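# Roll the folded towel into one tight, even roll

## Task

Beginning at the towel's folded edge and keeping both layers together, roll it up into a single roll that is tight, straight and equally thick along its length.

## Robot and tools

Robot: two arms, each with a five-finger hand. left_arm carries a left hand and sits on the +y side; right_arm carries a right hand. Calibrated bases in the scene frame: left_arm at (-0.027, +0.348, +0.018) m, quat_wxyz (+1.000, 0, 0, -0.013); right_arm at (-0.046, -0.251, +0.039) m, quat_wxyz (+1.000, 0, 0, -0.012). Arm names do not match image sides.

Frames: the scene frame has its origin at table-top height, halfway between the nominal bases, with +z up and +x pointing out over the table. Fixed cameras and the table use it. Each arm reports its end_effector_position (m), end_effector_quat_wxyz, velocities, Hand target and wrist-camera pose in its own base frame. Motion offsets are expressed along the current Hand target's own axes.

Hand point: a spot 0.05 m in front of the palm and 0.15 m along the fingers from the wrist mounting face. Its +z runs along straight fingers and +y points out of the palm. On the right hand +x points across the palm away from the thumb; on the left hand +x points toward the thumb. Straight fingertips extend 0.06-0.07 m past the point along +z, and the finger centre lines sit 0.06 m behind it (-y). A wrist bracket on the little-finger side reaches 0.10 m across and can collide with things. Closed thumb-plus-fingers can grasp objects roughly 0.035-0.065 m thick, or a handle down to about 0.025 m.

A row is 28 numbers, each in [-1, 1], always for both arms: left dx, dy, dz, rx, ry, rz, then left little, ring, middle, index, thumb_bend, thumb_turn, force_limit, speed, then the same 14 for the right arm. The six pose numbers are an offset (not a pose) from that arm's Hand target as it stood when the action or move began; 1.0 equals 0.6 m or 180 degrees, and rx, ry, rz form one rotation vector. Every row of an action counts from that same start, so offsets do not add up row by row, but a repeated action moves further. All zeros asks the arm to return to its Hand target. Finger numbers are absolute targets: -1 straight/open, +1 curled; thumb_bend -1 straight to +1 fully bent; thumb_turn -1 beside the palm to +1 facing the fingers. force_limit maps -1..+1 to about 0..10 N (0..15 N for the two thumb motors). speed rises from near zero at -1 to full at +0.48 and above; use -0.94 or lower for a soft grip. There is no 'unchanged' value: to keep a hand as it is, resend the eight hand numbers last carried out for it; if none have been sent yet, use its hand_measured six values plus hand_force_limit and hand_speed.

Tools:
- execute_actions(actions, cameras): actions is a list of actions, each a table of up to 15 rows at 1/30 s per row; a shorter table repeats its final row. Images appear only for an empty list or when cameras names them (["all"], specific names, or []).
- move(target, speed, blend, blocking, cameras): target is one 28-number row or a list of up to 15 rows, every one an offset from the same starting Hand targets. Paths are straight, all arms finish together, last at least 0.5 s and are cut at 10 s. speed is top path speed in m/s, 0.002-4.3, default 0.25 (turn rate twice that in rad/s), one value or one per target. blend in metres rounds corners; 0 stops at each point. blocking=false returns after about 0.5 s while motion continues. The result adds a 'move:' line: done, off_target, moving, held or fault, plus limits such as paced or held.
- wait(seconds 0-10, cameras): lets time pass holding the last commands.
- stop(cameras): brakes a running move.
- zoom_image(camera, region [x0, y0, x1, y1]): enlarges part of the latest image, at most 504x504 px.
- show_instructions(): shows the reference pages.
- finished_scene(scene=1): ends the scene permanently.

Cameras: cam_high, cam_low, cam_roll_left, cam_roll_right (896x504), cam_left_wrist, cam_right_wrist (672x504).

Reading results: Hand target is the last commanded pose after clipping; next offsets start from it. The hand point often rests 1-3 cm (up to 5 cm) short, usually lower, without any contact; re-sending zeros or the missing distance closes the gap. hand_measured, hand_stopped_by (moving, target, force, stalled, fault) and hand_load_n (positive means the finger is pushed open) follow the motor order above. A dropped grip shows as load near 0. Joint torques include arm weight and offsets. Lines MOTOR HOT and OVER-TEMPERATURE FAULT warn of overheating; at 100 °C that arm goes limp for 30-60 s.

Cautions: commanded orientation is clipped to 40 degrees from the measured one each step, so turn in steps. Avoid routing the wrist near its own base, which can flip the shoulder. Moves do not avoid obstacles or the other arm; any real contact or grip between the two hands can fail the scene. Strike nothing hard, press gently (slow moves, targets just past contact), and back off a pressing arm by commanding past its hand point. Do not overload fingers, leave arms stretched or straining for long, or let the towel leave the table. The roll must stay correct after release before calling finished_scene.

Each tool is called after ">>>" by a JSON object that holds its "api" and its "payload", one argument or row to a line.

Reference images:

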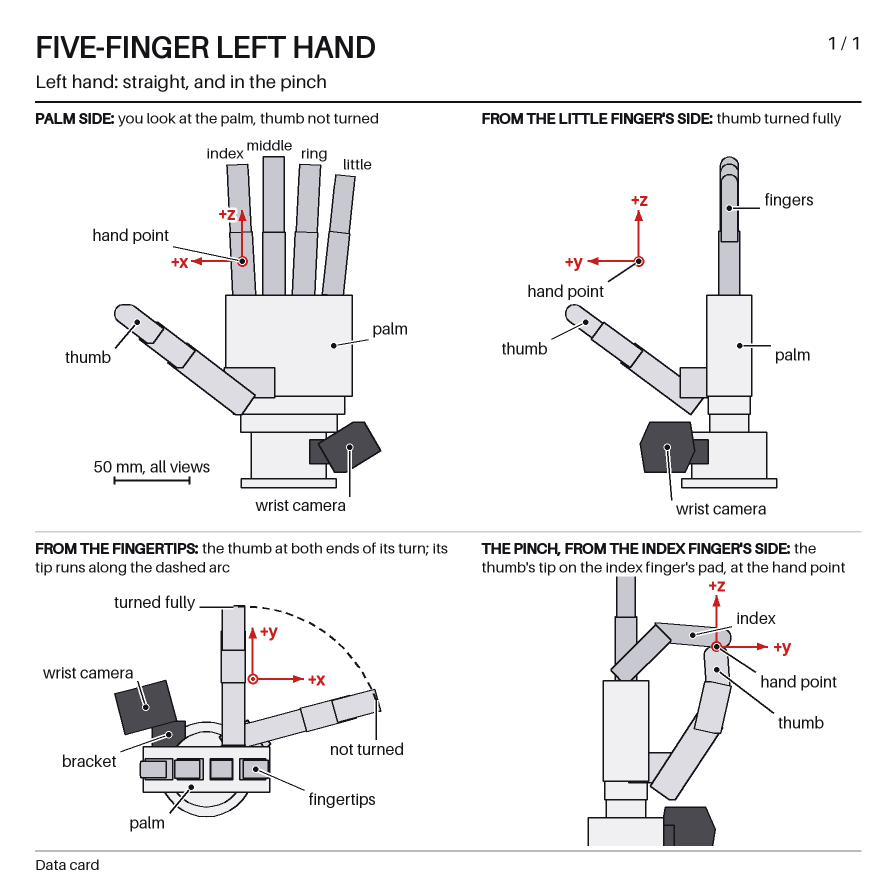

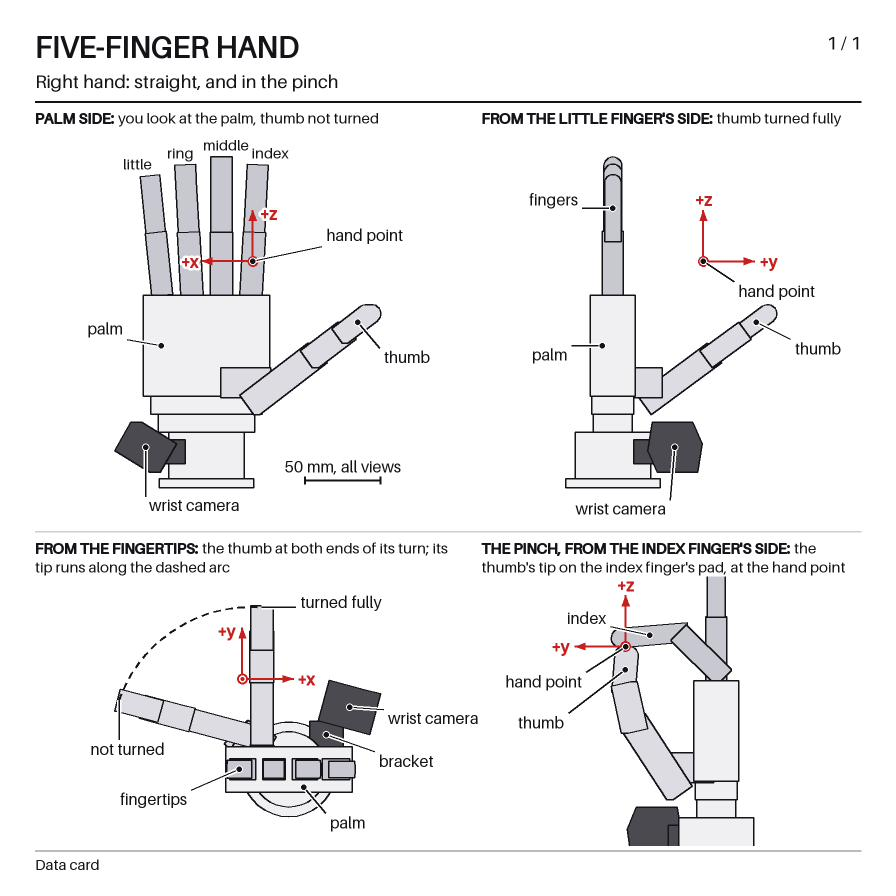

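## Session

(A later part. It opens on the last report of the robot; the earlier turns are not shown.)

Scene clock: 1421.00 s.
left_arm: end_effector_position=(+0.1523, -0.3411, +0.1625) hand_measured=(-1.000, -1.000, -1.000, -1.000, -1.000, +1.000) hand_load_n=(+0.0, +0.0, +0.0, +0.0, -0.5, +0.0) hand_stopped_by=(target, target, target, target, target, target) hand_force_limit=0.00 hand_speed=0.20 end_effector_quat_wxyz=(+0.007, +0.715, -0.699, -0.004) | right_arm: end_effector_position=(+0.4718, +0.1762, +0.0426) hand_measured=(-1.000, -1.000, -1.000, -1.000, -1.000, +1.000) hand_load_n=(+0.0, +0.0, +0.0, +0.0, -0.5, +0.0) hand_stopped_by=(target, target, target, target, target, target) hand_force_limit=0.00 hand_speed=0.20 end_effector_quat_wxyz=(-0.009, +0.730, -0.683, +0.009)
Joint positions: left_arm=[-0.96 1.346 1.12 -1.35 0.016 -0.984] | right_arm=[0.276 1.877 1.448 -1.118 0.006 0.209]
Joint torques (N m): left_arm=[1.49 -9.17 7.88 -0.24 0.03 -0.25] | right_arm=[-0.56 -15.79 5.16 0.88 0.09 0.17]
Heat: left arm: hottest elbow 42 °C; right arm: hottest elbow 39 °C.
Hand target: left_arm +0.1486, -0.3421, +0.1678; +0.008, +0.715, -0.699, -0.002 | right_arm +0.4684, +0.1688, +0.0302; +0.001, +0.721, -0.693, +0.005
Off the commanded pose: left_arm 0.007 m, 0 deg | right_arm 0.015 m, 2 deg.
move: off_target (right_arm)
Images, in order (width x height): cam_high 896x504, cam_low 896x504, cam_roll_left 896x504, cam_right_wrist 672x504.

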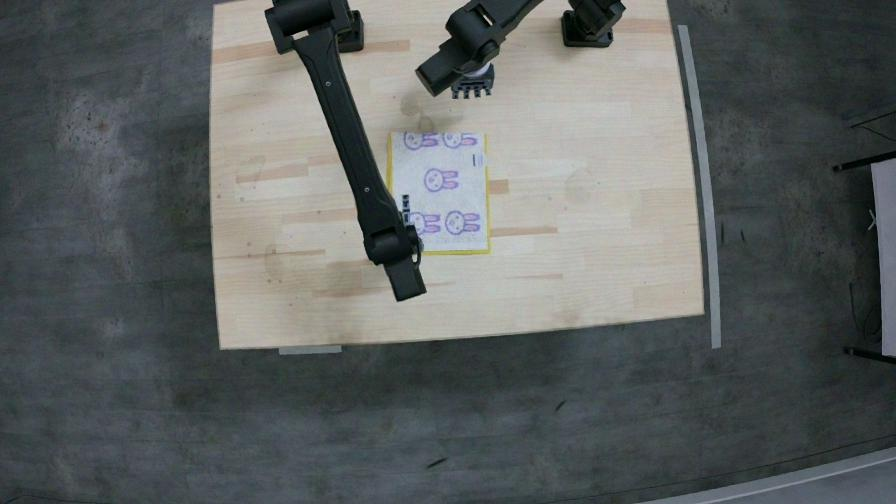

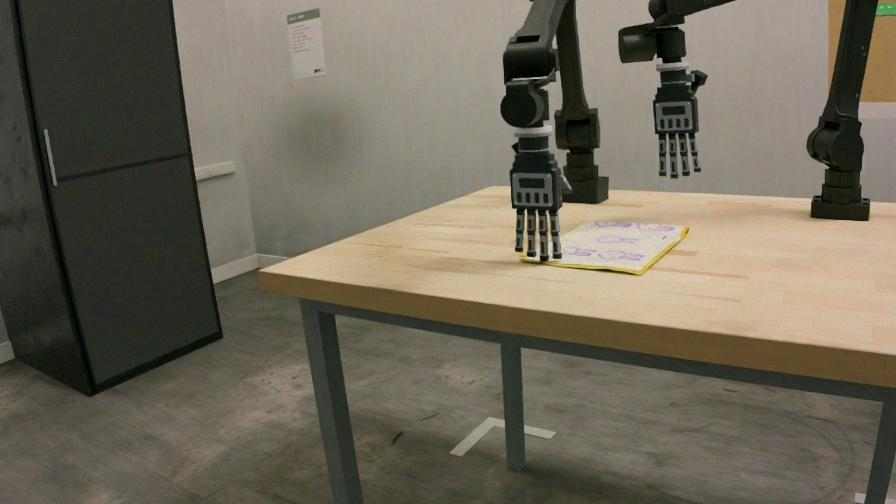

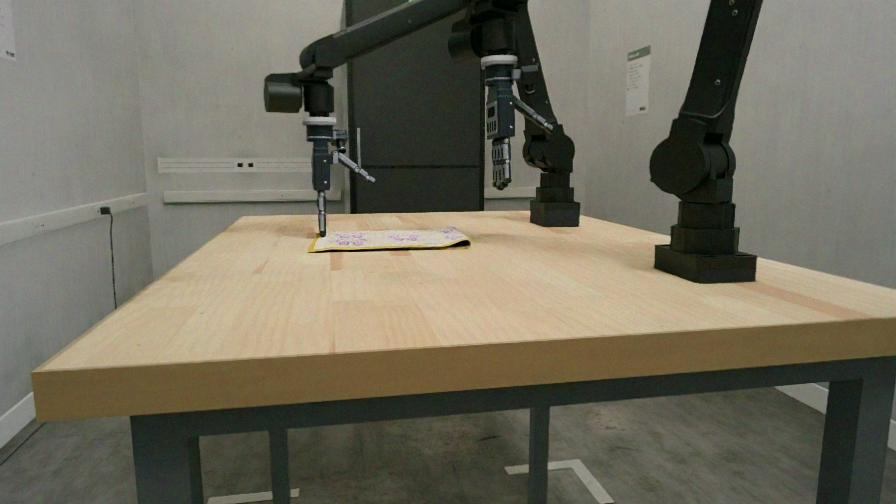

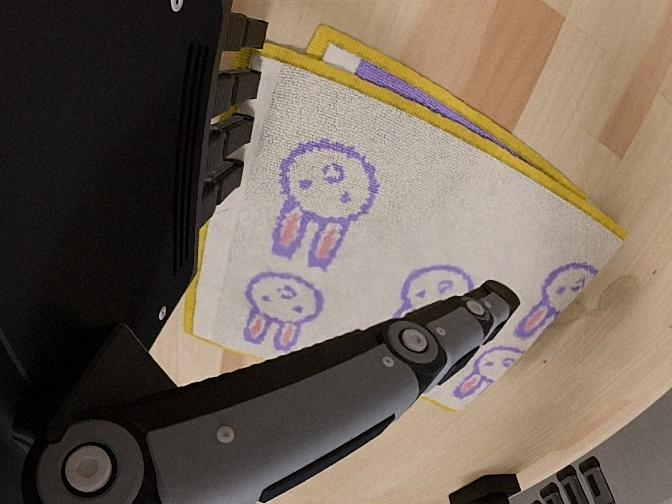

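>>> {"api": "move", "payload": {
  "target": [
    [0, 0, 0, 0, 0, 0, -1, -1, -1, -1, -1, 1, 0, 0.2, -0.01, 0, -0.03, 0, 0, 0, -1, -1, -1, -1, -1, 1, 0, 0.2],
    [0, 0, 0, 0, 0, 0, -1, -1, -1, -1, -1, 1, 0, 0.2, 0, 0, -0.13, 0, 0, 0, -1, -1, -1, -1, -1, 1, 0, 0.2],
    [0, 0, 0, 0, 0, 0, -1, -1, -1, -1, -1, 1, 0, 0.2, 0.25, 0, -0.13, 0, 0, 0, -1, -1, -1, -1, -1, 1, 0, 0.2]
  ],
  "speed": [0.04, 0.15, 0.25],
  "cameras": ["cam_high", "cam_roll_left", "cam_roll_right"]
}}

>>> {"api": "zoom_image", "payload": {
  "camera": "cam_high",
  "region": [340, 120, 540, 270]
}}

>>> {"api": "zoom_image", "payload": {
  "camera": "cam_roll_right",
  "region": [380, 190, 630, 290]
}}

Scene clock: 1426.23 s.
left_arm: end_effector_position=(+0.1524, -0.3411, +0.1625) hand_measured=(-1.000, -1.000, -1.000, -1.000, -1.000, +1.000) hand_load_n=(+0.0, +0.0, +0.0, +0.0, +0.0, +0.0) hand_stopped_by=(target, target, target, target, target, target) hand_force_limit=0.00 hand_speed=0.20 end_effector_quat_wxyz=(+0.007, +0.716, -0.698, -0.004) | right_arm: end_effector_position=(+0.4755, +0.0185, +0.1128) hand_measured=(-1.000, -1.000, -1.000, -1.000, -1.000, +1.000) hand_load_n=(+0.0, -0.5, +0.0, +0.0, +0.0, +0.0) hand_stopped_by=(target, target, target, target, target, target) hand_force_limit=0.00 hand_speed=0.20 end_effector_quat_wxyz=(-0.001, +0.715, -0.699, +0.008)
Joint positions: left_arm=[-0.96 1.346 1.12 -1.35 0.016 -0.984] | right_arm=[-0.016 1.777 1.498 -1.279 0.01 -0.038]
Joint torques (N m): left_arm=[1.44 -9.29 7.94 -0.24 0.04 -0.24] | right_arm=[0.67 -15.62 6.63 0.61 -0.11 -0.16]
Heat: left arm: hottest elbow 41 °C; right arm: hottest elbow 39 °C.
Hand target: left_arm +0.1486, -0.3421, +0.1678; +0.008, +0.715, -0.699, -0.002 | right_arm +0.4741, +0.0194, +0.1094; +0.001, +0.721, -0.693, +0.005
Off the commanded pose: left_arm 0.007 m, 0 deg | right_arm 0.004 m, 1 deg.
move: done
Images, in order (width x height): cam_high 896x504, cam_roll_left 896x504, cam_roll_right 896x504.

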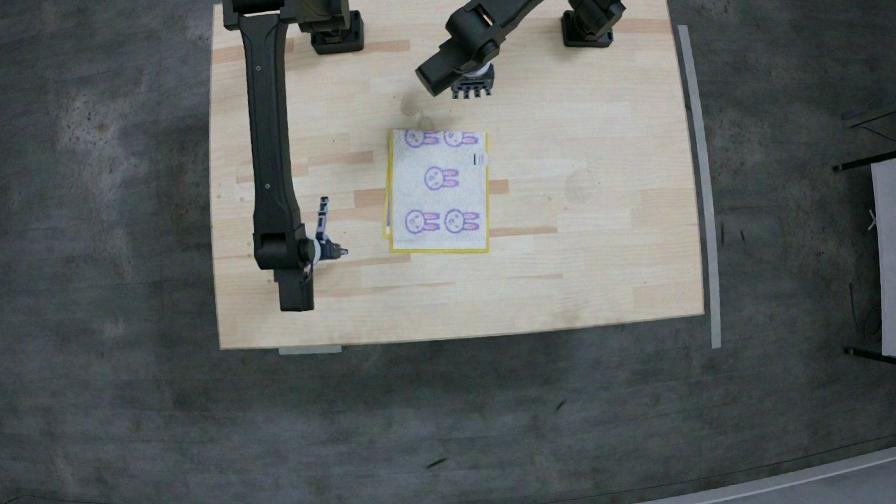

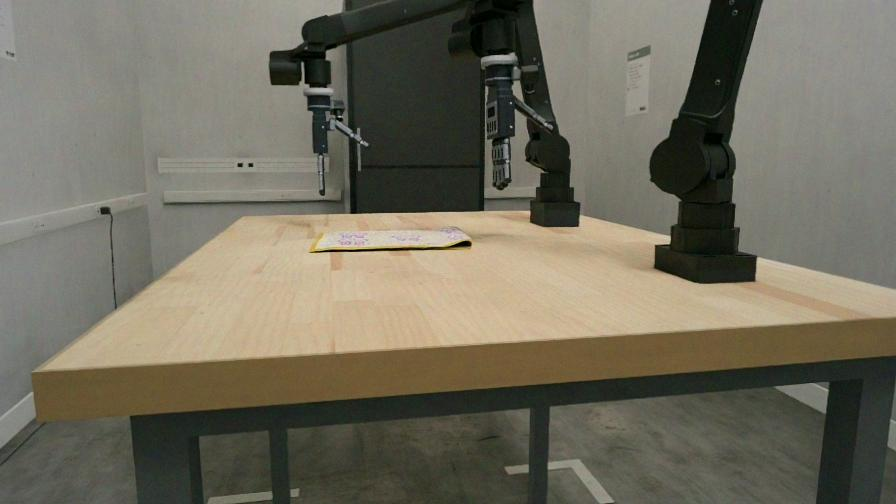

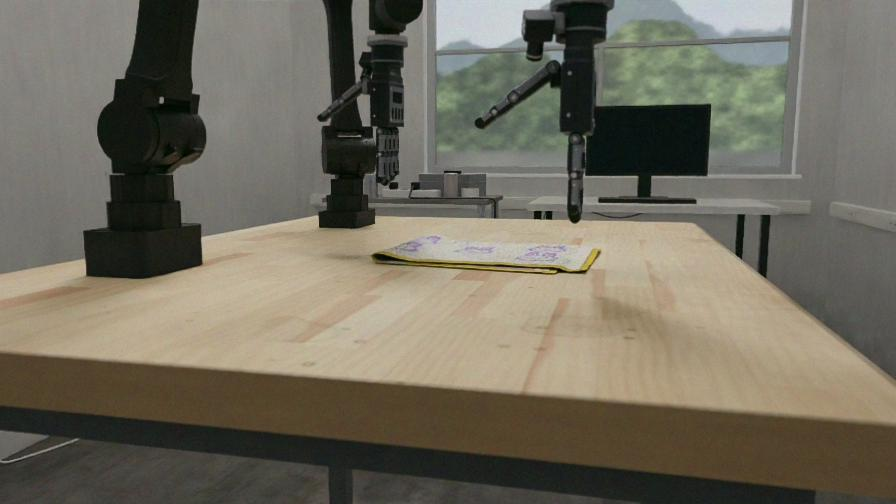

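Scaled by 2.520 from the camera's 896x504 image, which has a finer 1280x720 frame.

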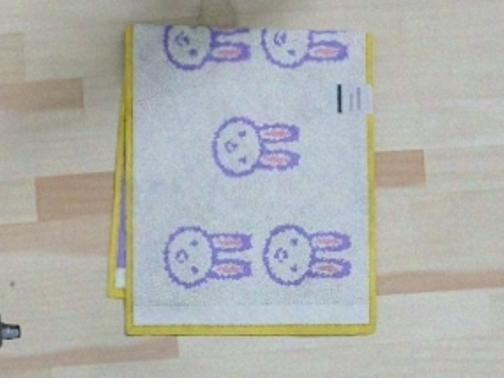

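Scaled by 2.016 from the camera's 896x504 image, which has a finer 1280x720 frame.

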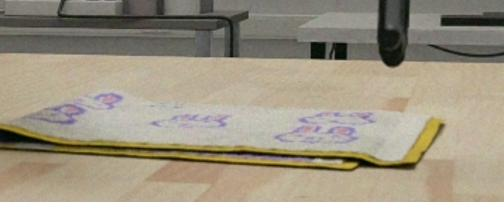

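>>> {"api": "move", "payload": {
  "target": [-0.0025, -0.55, 0.05, 0, 0, 0, -1, -1, -1, -1, -1, 1, 0, 0.2, -0.2293, 0.003, 0.0167, 0, 0, 0, -1, -1, -1, -1, -1, 1, 0, 0.2],
  "speed": 0.25
}}

>>> {"api": "move", "payload": {
  "target": [0, 0, 0.0833, 0, 0, 0, -1, -1, -1, -1, -1, 1, 0, 0.2, 0, 0, 0.0583, 0, 0, 0, -1, -1, -1, -1, -1, 1, 0, 0.2],
  "speed": 0.15,
  "cameras": ["cam_low", "cam_roll_left", "cam_roll_right", "cam_right_wrist", "cam_left_wrist"]
}}

>>> {"api": "zoom_image", "payload": {
  "camera": "cam_low",
  "region": [500, 180, 720, 300]
}}

Scene clock: 1434.83 s.
left_arm: end_effector_position=(+0.4656, -0.3265, +0.1277) hand_measured=(-1.000, -1.000, -1.000, -1.000, -1.000, +1.000) hand_load_n=(+0.0, +0.0, +0.0, +0.0, +0.0, +0.0) hand_stopped_by=(target, target, target, target, target, target) hand_force_limit=0.00 hand_speed=0.20 end_effector_quat_wxyz=(+0.009, +0.718, -0.696, -0.011) | right_arm: end_effector_position=(+0.4614, +0.1529, +0.1063) hand_measured=(-1.000, -1.000, -1.000, -1.000, -1.000, +1.000) hand_load_n=(+0.0, +0.0, +0.0, +0.0, +0.0, +0.0) hand_stopped_by=(target, target, target, target, target, target) hand_force_limit=0.00 hand_speed=0.20 end_effector_quat_wxyz=(+0.000, +0.725, -0.689, +0.006)
Joint positions: left_arm=[-0.506 1.968 1.812 -1.44 0.011 -0.538] | right_arm=[0.239 1.79 1.498 -1.272 0.009 0.187]
Joint torques (N m): left_arm=[2.14 -15.15 11.36 -0.29 0.13 -0.1] | right_arm=[0.15 -14.86 7.39 0.94 -0.1 0.15]
Heat: left arm: hottest elbow 41 °C; right arm: hottest elbow 39 °C.
Hand target: left_arm +0.4781, -0.3333, +0.1334; +0.008, +0.715, -0.699, -0.002 | right_arm +0.4668, +0.1569, +0.0982; +0.001, +0.721, -0.693, +0.005
Off the commanded pose: left_arm 0.015 m, 1 deg | right_arm 0.010 m, 1 deg.
move: off_target (left_arm)

Scene clock: 1435.87 s.
left_arm: end_effector_position=(+0.4762, -0.3325, +0.0937) hand_measured=(-1.000, -1.000, -1.000, -1.000, -1.000, +1.000) hand_load_n=(+0.0, +0.0, +0.0, +0.0, +0.0, +0.0) hand_stopped_by=(target, target, target, target, target, target) hand_force_limit=0.00 hand_speed=0.20 end_effector_quat_wxyz=(+0.006, +0.718, -0.696, +0.001) | right_arm: end_effector_position=(+0.4681, +0.1545, +0.0746) hand_measured=(-1.000, -1.000, -1.000, -1.000, -1.000, +1.000) hand_load_n=(+0.0, +0.0, +0.0, +0.0, -0.5, +0.0) hand_stopped_by=(target, target, target, target, target, target) hand_force_limit=0.00 hand_speed=0.20 end_effector_quat_wxyz=(-0.005, +0.725, -0.689, +0.009)
Joint positions: left_arm=[-0.506 2.001 1.775 -1.346 0.012 -0.538] | right_arm=[0.239 1.826 1.462 -1.19 0.009 0.188]
Joint torques (N m): left_arm=[2.08 -15.74 7.49 0.61 0.13 -0.1] | right_arm=[0.44 -15.15 6.22 0.91 -0.1 0.16]
Heat: left arm: hottest elbow 41 °C; right arm: hottest elbow 39 °C.
Hand target: left_arm +0.4774, -0.3337, +0.0834; +0.008, +0.715, -0.699, -0.002 | right_arm +0.4670, +0.1566, +0.0632; +0.001, +0.721, -0.693, +0.005
Off the commanded pose: left_arm 0.010 m, 1 deg | right_arm 0.012 m, 1 deg.
move: off_target (right_arm)
Images, in order (width x height): cam_low 896x504, cam_roll_left 896x504, cam_roll_right 896x504, cam_left_wrist 672x504, cam_right_wrist 672x504.

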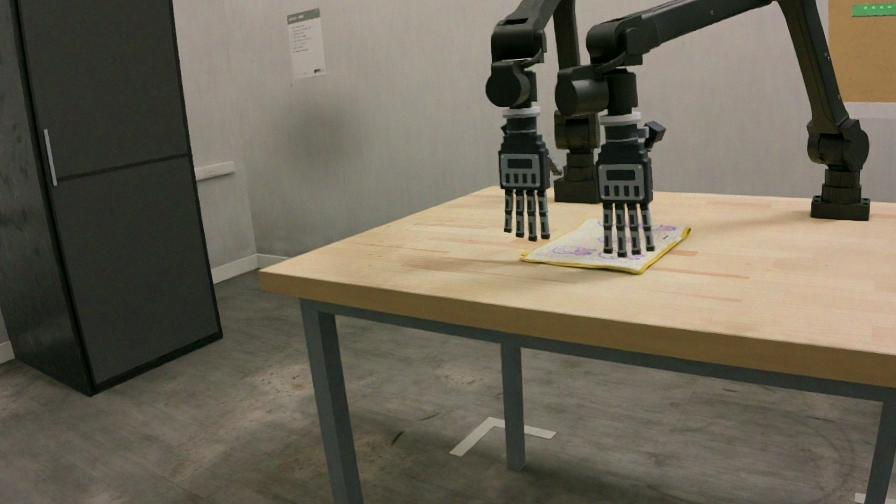

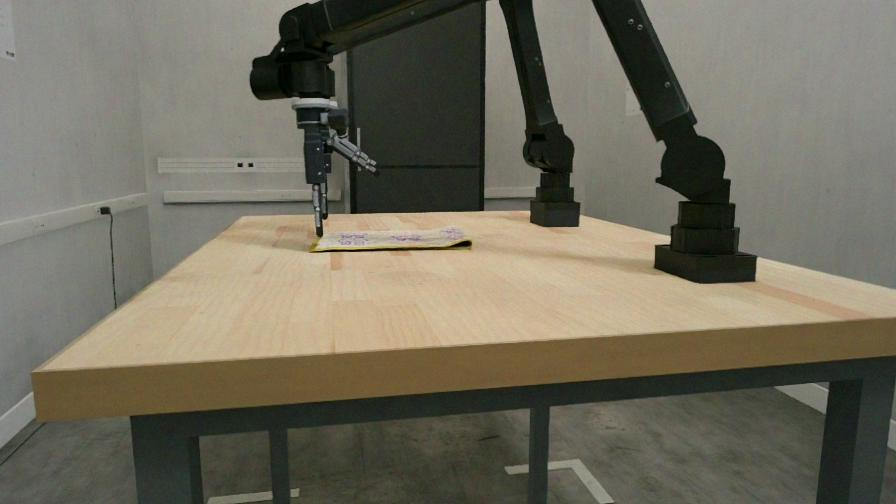

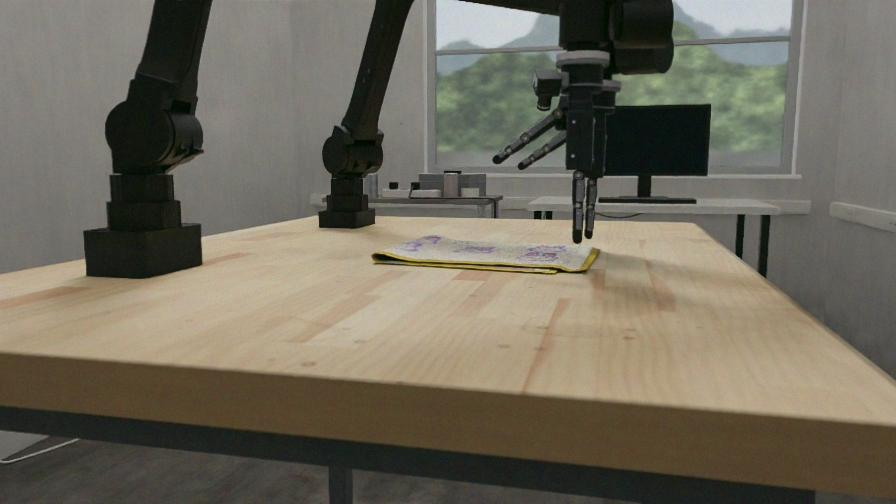

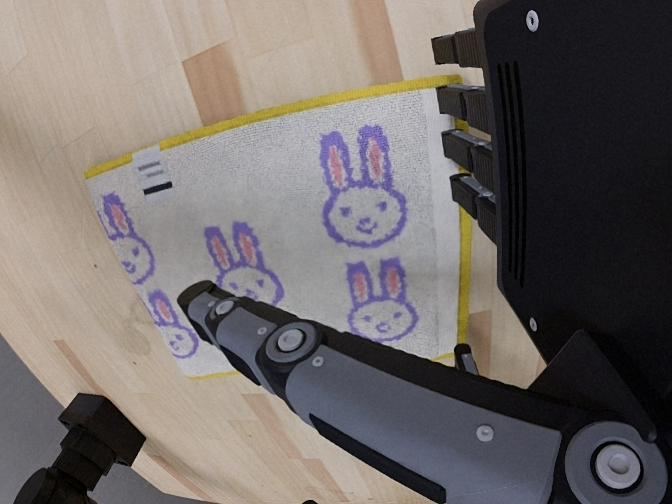

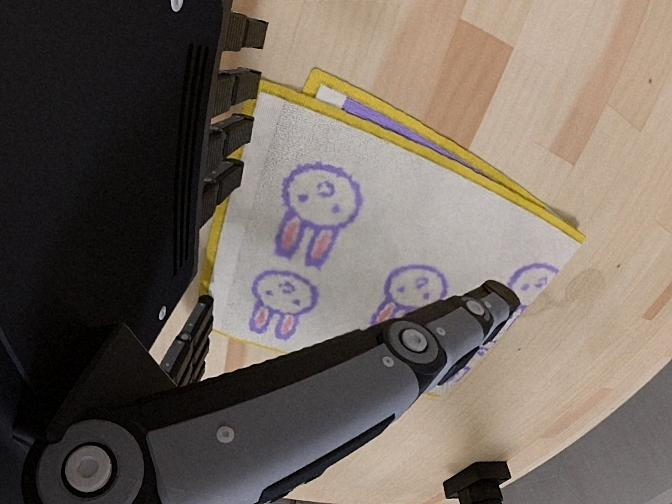

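Scaled by 2.291 from the camera's 896x504 image, which has a finer 1280x720 frame.

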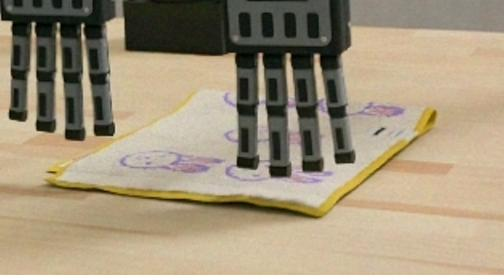

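>>> {"api": "move", "payload": {
  "target": [0, 0, 0.041, 0, 0, 0, -1, -1, -1, -1, -1, 1, 0, 0.2, -0.01, 0, 0.057, 0, 0, 0, -1, -1, -1, -1, -1, 1, 0, 0.2],
  "speed": 0.1,
  "cameras": ["cam_low", "cam_right_wrist", "cam_left_wrist"]
}}

>>> {"api": "zoom_image", "payload": {
  "camera": "cam_low",
  "region": [500, 180, 720, 300]
}}

Scene clock: 1438.17 s.
left_arm: end_effector_position=(+0.4780, -0.3335, +0.0758) hand_measured=(-1.000, -1.000, -1.000, -1.000, -1.000, +1.000) hand_load_n=(+0.0, +0.0, +0.0, +0.0, +0.0, +0.0) hand_stopped_by=(target, target, target, target, target, target) hand_force_limit=0.00 hand_speed=0.20 end_effector_quat_wxyz=(+0.004, +0.718, -0.696, +0.007) | right_arm: end_effector_position=(+0.4696, +0.1568, +0.0425) hand_measured=(-1.000, -1.000, -1.000, -1.000, -1.000, +1.000) hand_load_n=(-0.5, +0.0, -0.5, +0.0, -0.5, +0.0) hand_stopped_by=(target, target, target, target, target, target) hand_force_limit=0.00 hand_speed=0.20 end_effector_quat_wxyz=(-0.005, +0.723, -0.691, +0.009)
Joint positions: left_arm=[-0.506 2.009 1.742 -1.292 0.012 -0.538] | right_arm=[0.242 1.861 1.424 -1.115 0.009 0.197]
Joint torques (N m): left_arm=[2.08 -15.5 7.02 0.7 0.13 -0.09] | right_arm=[1.08 -15.62 5.78 1.09 -0.05 0.16]
Heat: left arm: hottest elbow 42 °C; right arm: hottest elbow 39 °C.
Hand target: left_arm +0.4771, -0.3340, +0.0589; +0.008, +0.715, -0.699, -0.002 | right_arm +0.4669, +0.1622, +0.0289; +0.001, +0.721, -0.693, +0.005
Off the commanded pose: left_arm 0.017 m, 1 deg | right_arm 0.015 m, 1 deg.
move: off_target (left_arm, right_arm)
Images, in order (width x height): cam_low 896x504, cam_left_wrist 672x504, cam_right_wrist 672x504.

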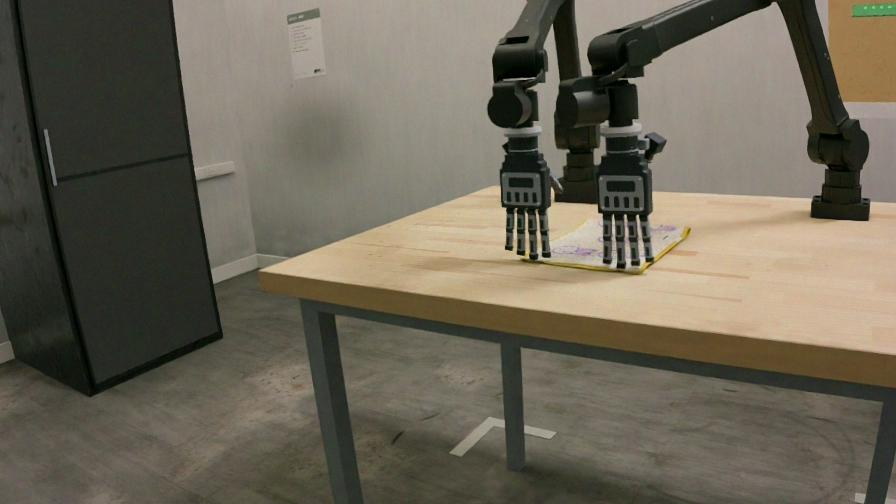

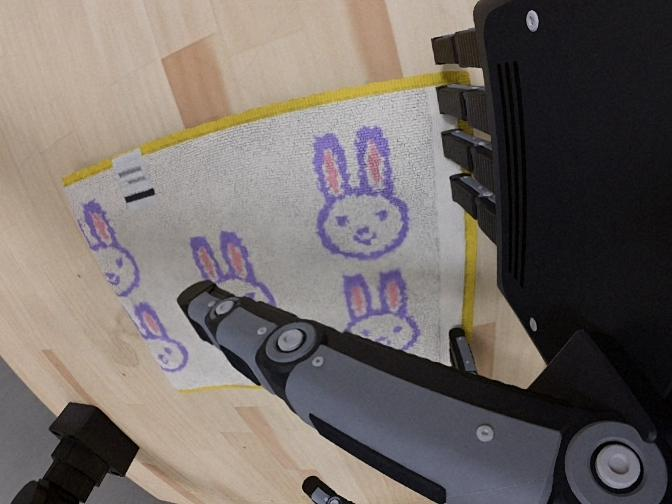

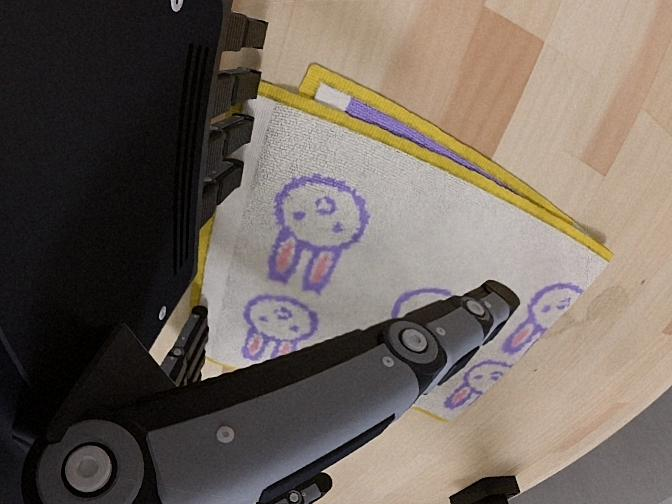

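Scaled by 2.291 from the camera's 896x504 image, which has a finer 1280x720 frame.

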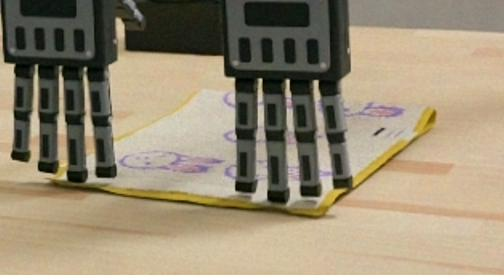

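>>> {"api": "move", "payload": {
  "target": [0.0275, 0.0545, 0, 0, 0, 0.029, -1, -1, -1, -1, -1, 1, 0, 0.2, 0.0275, 0.0695, 0, 0, 0, 0.029, -1, -1, -1, -1, -1, 1, 0, 0.2],
  "speed": 0.05,
  "cameras": ["cam_low", "cam_roll_left", "cam_right_wrist", "cam_left_wrist"]
}}

>>> {"api": "zoom_image", "payload": {
  "camera": "cam_low",
  "region": [500, 180, 720, 300]
}}

Scene clock: 1441.53 s.
left_arm: end_effector_position=(+0.4567, -0.3464, +0.0725) hand_measured=(-1.000, -1.000, -1.000, -1.000, -1.000, +1.000) hand_load_n=(+0.0, +0.0, +0.0, +0.0, -0.5, +0.0) hand_stopped_by=(target, target, target, target, target, target) hand_force_limit=0.00 hand_speed=0.20 end_effector_quat_wxyz=(+0.003, +0.692, -0.722, +0.009) | right_arm: end_effector_position=(+0.4320, +0.1489, +0.0408) hand_measured=(-1.000, -1.000, -1.000, -1.000, -1.000, +1.000) hand_load_n=(+0.0, -0.5, +0.5, +0.0, +0.0, +0.0) hand_stopped_by=(target, target, target, target, target, target) hand_force_limit=0.00 hand_speed=0.20 end_effector_quat_wxyz=(-0.010, +0.697, -0.717, +0.011)
Joint positions: left_arm=[-0.546 1.989 1.701 -1.268 0.011 -0.505] | right_arm=[0.237 1.76 1.273 -1.055 0.009 0.264]
Joint torques (N m): left_arm=[0.85 -16.09 5.83 0.61 0.18 -0.1] | right_arm=[-0.44 -13.98 4.81 0.9 -0.07 0.17]
Heat: left arm: hottest elbow 41 °C; right arm: hottest elbow 39 °C.
Hand target: left_arm +0.4446, -0.3513, +0.0593; +0.008, +0.683, -0.731, -0.001 | right_arm +0.4258, +0.1441, +0.0288; +0.001, +0.689, -0.725, +0.004
Off the commanded pose: left_arm 0.018 m, 2 deg | right_arm 0.014 m, 2 deg.
move: off_target (left_arm, right_arm)
Images, in order (width x height): cam_low 896x504, cam_roll_left 896x504, cam_left_wrist 672x504, cam_right_wrist 672x504.

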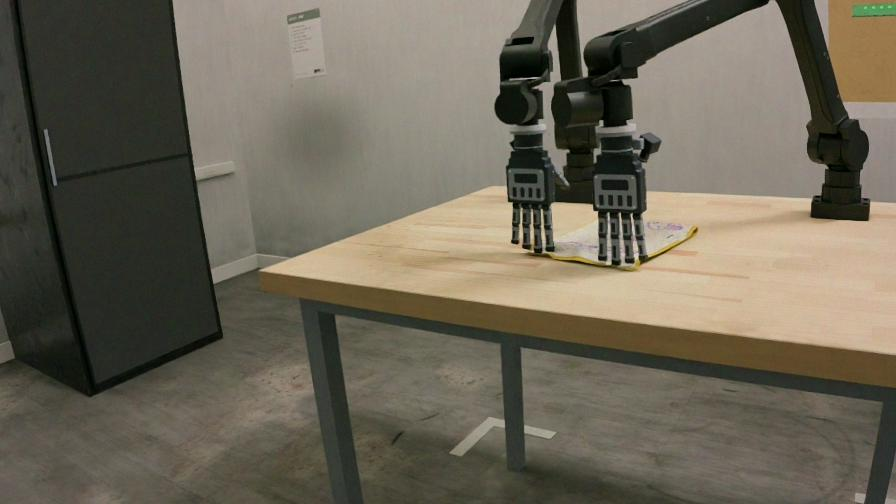

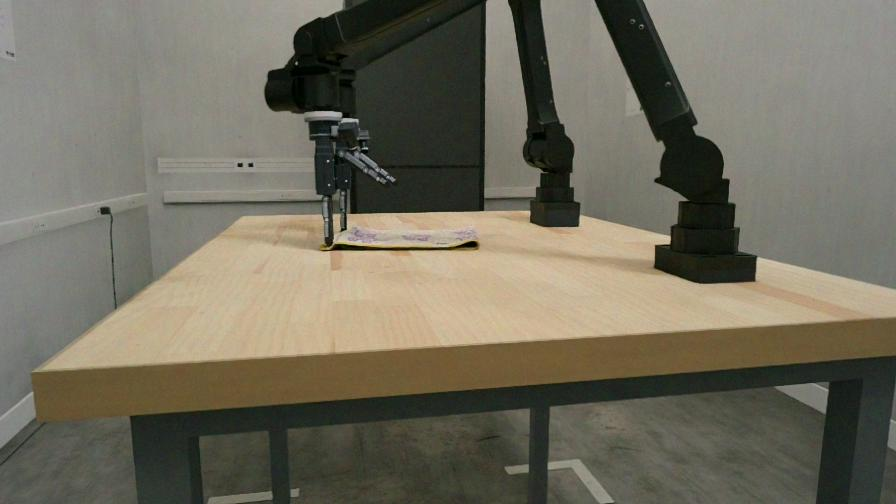

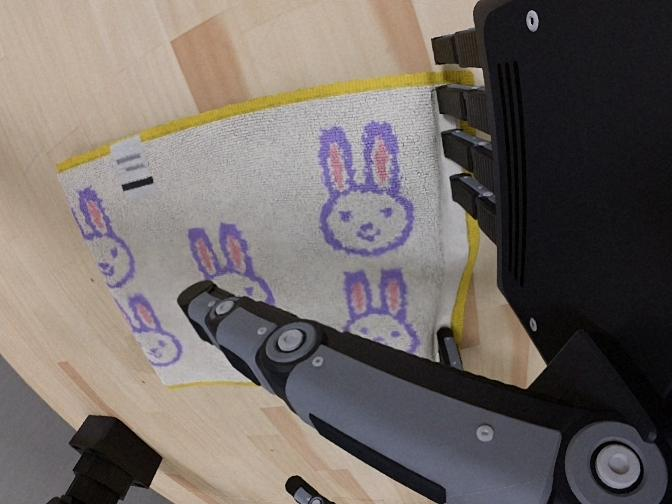

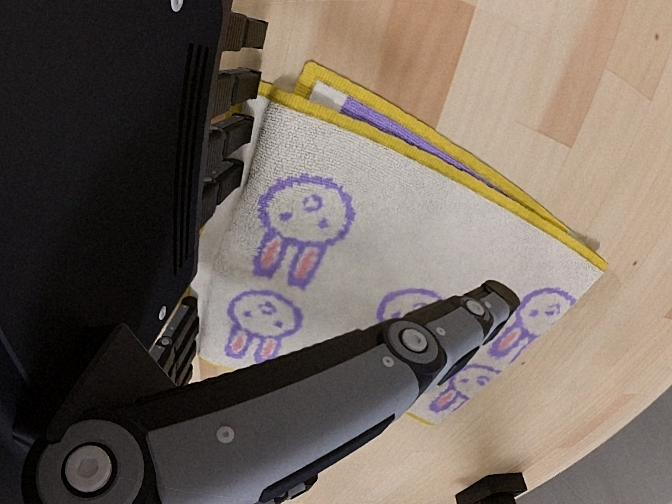

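Scaled by 2.291 from the camera's 896x504 image, which has a finer 1280x720 frame.

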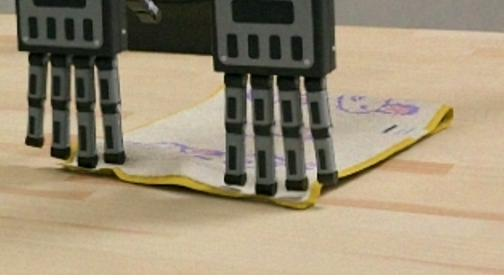

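>>> {"api": "move", "payload": {
  "target": [
    [0, 0, -0.05, 0, 0, 0, -1, -1, -1, -1, -1, 1, 0, 0.2, 0, 0, -0.03, 0, 0, 0, -1, -1, -1, -1, -1, 1, 0, 0.2],
    [0, 0.2, -0.1, 0, 0, 0, -1, -1, -1, -1, -1, 1, 0, 0.2, 0, 0, -0.03, 0, 0, 0, -1, -1, -1, -1, -1, 1, 0, 0.2],
    [0, 0.2, 0.01, 0, 0, 0, -1, -1, -1, -1, -1, 1, 0, 0.2, 0, 0, -0.03, 0, 0, 0, -1, -1, -1, -1, -1, 1, 0, 0.2]
  ],
  "speed": [0.05, 0.15, 0.1],
  "cameras": ["cam_high", "cam_low", "cam_right_wrist", "cam_left_wrist"]
}}

>>> {"api": "zoom_image", "payload": {
  "camera": "cam_low",
  "region": [500, 180, 720, 300]
}}

Scene clock: 1448.97 s.
left_arm: end_effector_position=(+0.3285, -0.3393, +0.0725) hand_measured=(-1.000, -1.000, -1.000, -1.000, -1.000, +1.000) hand_load_n=(+0.0, +0.0, -1.5, +0.0, -0.5, +0.0) hand_stopped_by=(target, target, target, target, target, target) hand_force_limit=0.00 hand_speed=0.20 end_effector_quat_wxyz=(+0.006, +0.683, -0.731, +0.008) | right_arm: end_effector_position=(+0.4260, +0.1475, +0.0444) hand_measured=(-1.000, -1.000, -1.000, -1.000, -1.000, +1.000) hand_load_n=(+0.0, -0.5, +0.0, +0.0, +0.0, +0.0) hand_stopped_by=(target, target, target, target, target, target) hand_force_limit=0.00 hand_speed=0.20 end_effector_quat_wxyz=(-0.002, +0.697, -0.717, +0.006)
Joint positions: left_arm=[-0.668 1.725 1.31 -1.142 0.014 -0.601] | right_arm=[0.237 1.755 1.273 -1.08 0.009 0.265]
Joint torques (N m): left_arm=[1.32 -11.11 6.16 1.06 0.03 -0.24] | right_arm=[-0.62 -15.38 6.39 0.06 -0.07 0.15]
Heat: left arm: hottest elbow 42 °C; right arm: hottest elbow 39 °C.
Hand target: left_arm +0.3249, -0.3431, +0.0548; +0.008, +0.683, -0.731, -0.001 | right_arm +0.4258, +0.1443, +0.0469; +0.001, +0.689, -0.725, +0.005
Off the commanded pose: left_arm 0.018 m, 1 deg | right_arm 0.004 m, 1 deg.
move: off_target (left_arm)
Images, in order (width x height): cam_high 896x504, cam_low 896x504, cam_left_wrist 672x504, cam_right_wrist 672x504.

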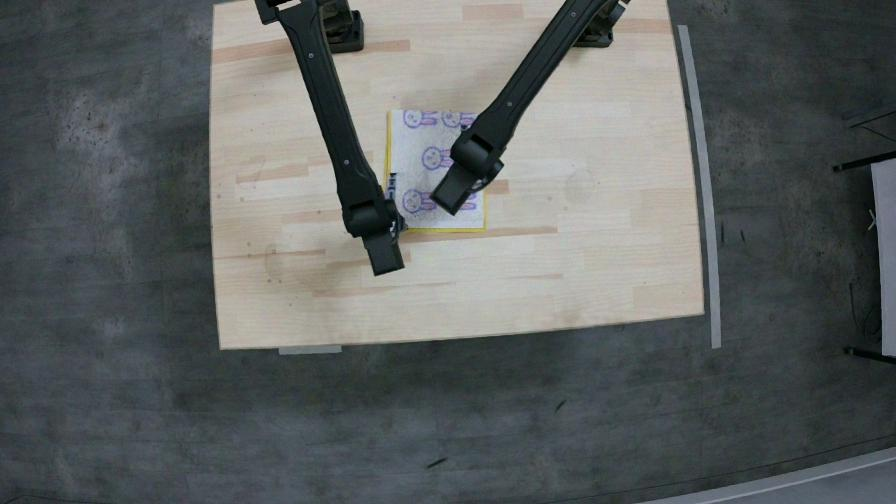

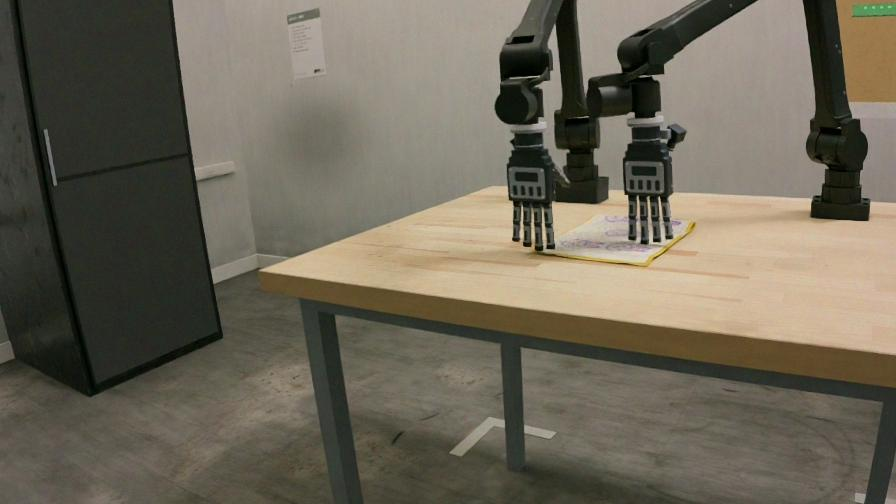

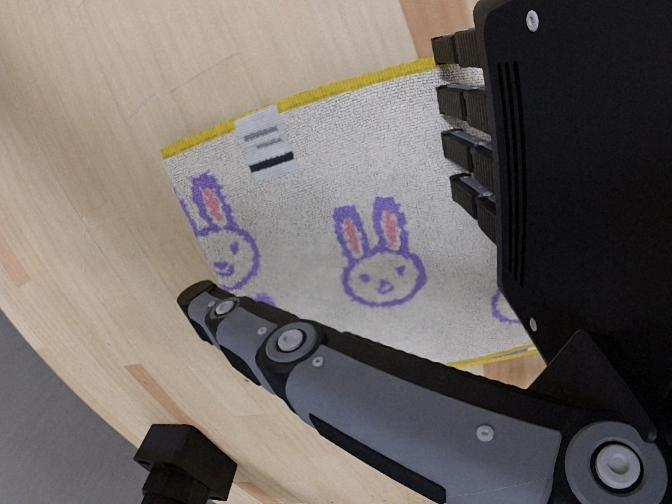

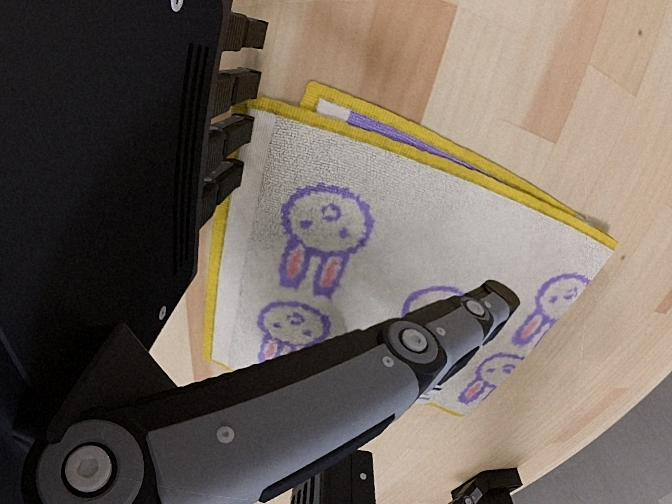

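Scaled by 2.291 from the camera's 896x504 image, which has a finer 1280x720 frame.

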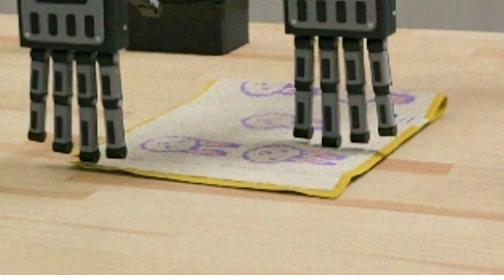

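>>> {"api": "move", "payload": {
  "target": [
    [0, 0, 0, 0, 0, 0, -1, -1, -1, -1, -1, 1, 0, 0.2, 0, 0, -0.03, 0, 0, 0, -1, -1, -1, -1, -1, 1, 0, 0.2],
    [0, 0, 0, 0, 0, 0, -1, -1, -1, -1, -1, 1, 0, 0.2, -0.04, 0, -0.03, 0, 0, 0, -1, -1, -1, -1, -1, 1, 0, 0.2],
    [0, 0, 0, 0, 0, 0, -1, -1, -1, -1, -1, 1, 0, 0.2, -0.04, 0, 0.034, 0, 0, 0, -1, -1, -1, -1, -1, 1, 0, 0.2],
    [0, 0, 0, 0, 0, 0, -1, -1, -1, -1, -1, 1, 0, 0.2, 0.025, 0, 0.034, 0, 0, 0.01, -1, -1, -1, -1, -1, 1, 0, 0.2]
  ],
  "speed": 0.06,
  "cameras": ["cam_low", "cam_right_wrist", "cam_left_wrist"]
}}

>>> {"api": "zoom_image", "payload": {
  "camera": "cam_low",
  "region": [500, 180, 720, 300]
}}

Scene clock: 1455.03 s.
left_arm: end_effector_position=(+0.3322, -0.3437, +0.0721) hand_measured=(-1.000, -1.000, -1.000, -1.000, -1.000, +1.000) hand_load_n=(+0.0, +0.0, +0.5, +0.5, +0.0, +0.0) hand_stopped_by=(target, target, target, target, target, target) hand_force_limit=0.00 hand_speed=0.20 end_effector_quat_wxyz=(+0.005, +0.682, -0.731, +0.019) | right_arm: end_effector_position=(+0.4274, +0.1462, +0.0415) hand_measured=(-1.000, -1.000, -1.000, -1.000, -1.000, +1.000) hand_load_n=(+0.0, +0.0, -2.0, +0.0, +0.0, +0.0) hand_stopped_by=(target, target, target, target, target, target) hand_force_limit=0.00 hand_speed=0.20 end_effector_quat_wxyz=(-0.014, +0.682, -0.732, +0.002)
Joint positions: left_arm=[-0.67 1.725 1.31 -1.12 0.016 -0.602] | right_arm=[0.222 1.746 1.252 -1.051 -0.01 0.293]
Joint torques (N m): left_arm=[1.49 -11.11 6.3 0.27 -0.06 -0.23] | right_arm=[-1.61 -13.63 4.88 1.1 0.64 -0.13]
Heat: left arm: hottest elbow 41 °C; right arm: hottest elbow 39 °C.
Hand target: left_arm +0.3249, -0.3431, +0.0548; +0.008, +0.683, -0.731, -0.001 | right_arm +0.4252, +0.1291, +0.0266; +0.000, +0.677, -0.736, +0.005
Off the commanded pose: left_arm 0.019 m, 2 deg | right_arm 0.023 m, 2 deg.
move: off_target (left_arm, right_arm)
Images, in order (width x height): cam_low 896x504, cam_left_wrist 672x504, cam_right_wrist 672x504.

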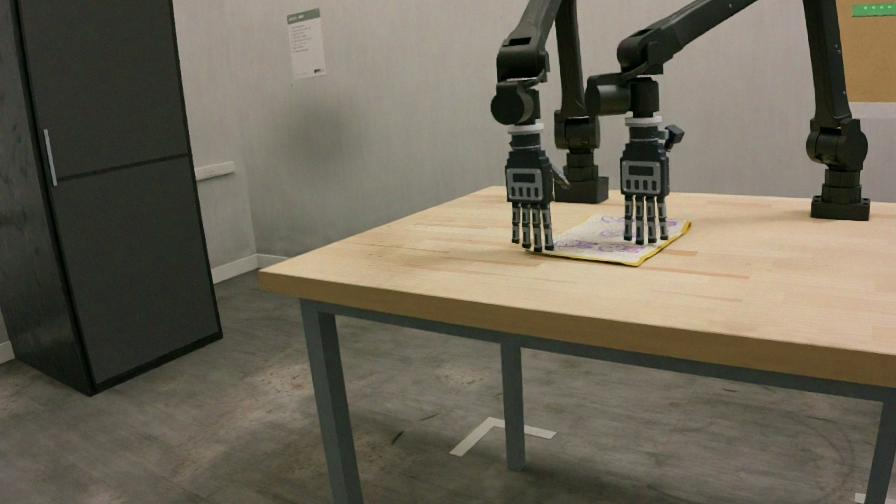

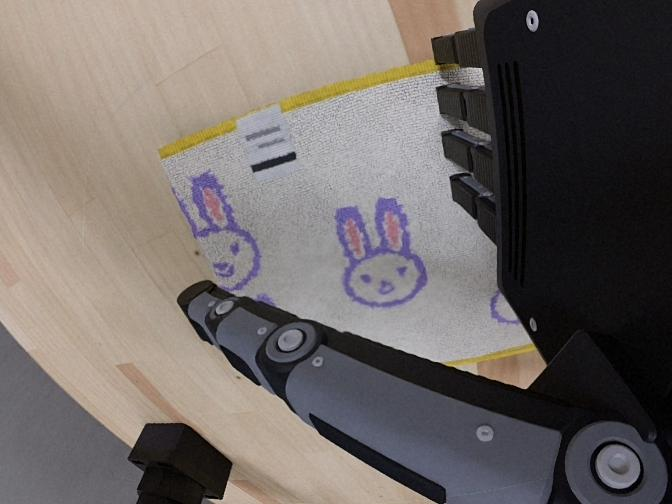

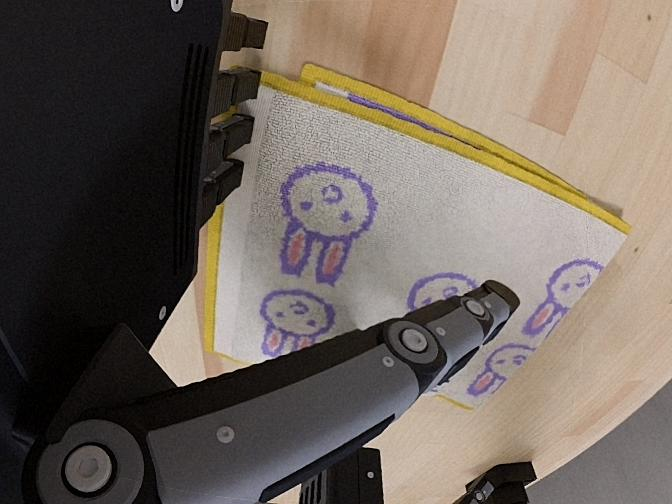

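Scaled by 2.291 from the camera's 896x504 image, which has a finer 1280x720 frame.

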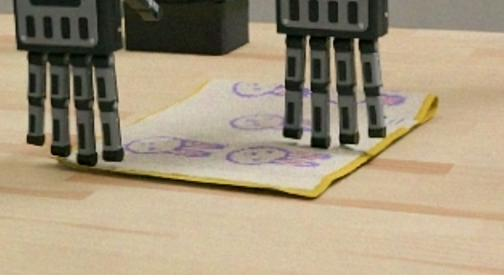

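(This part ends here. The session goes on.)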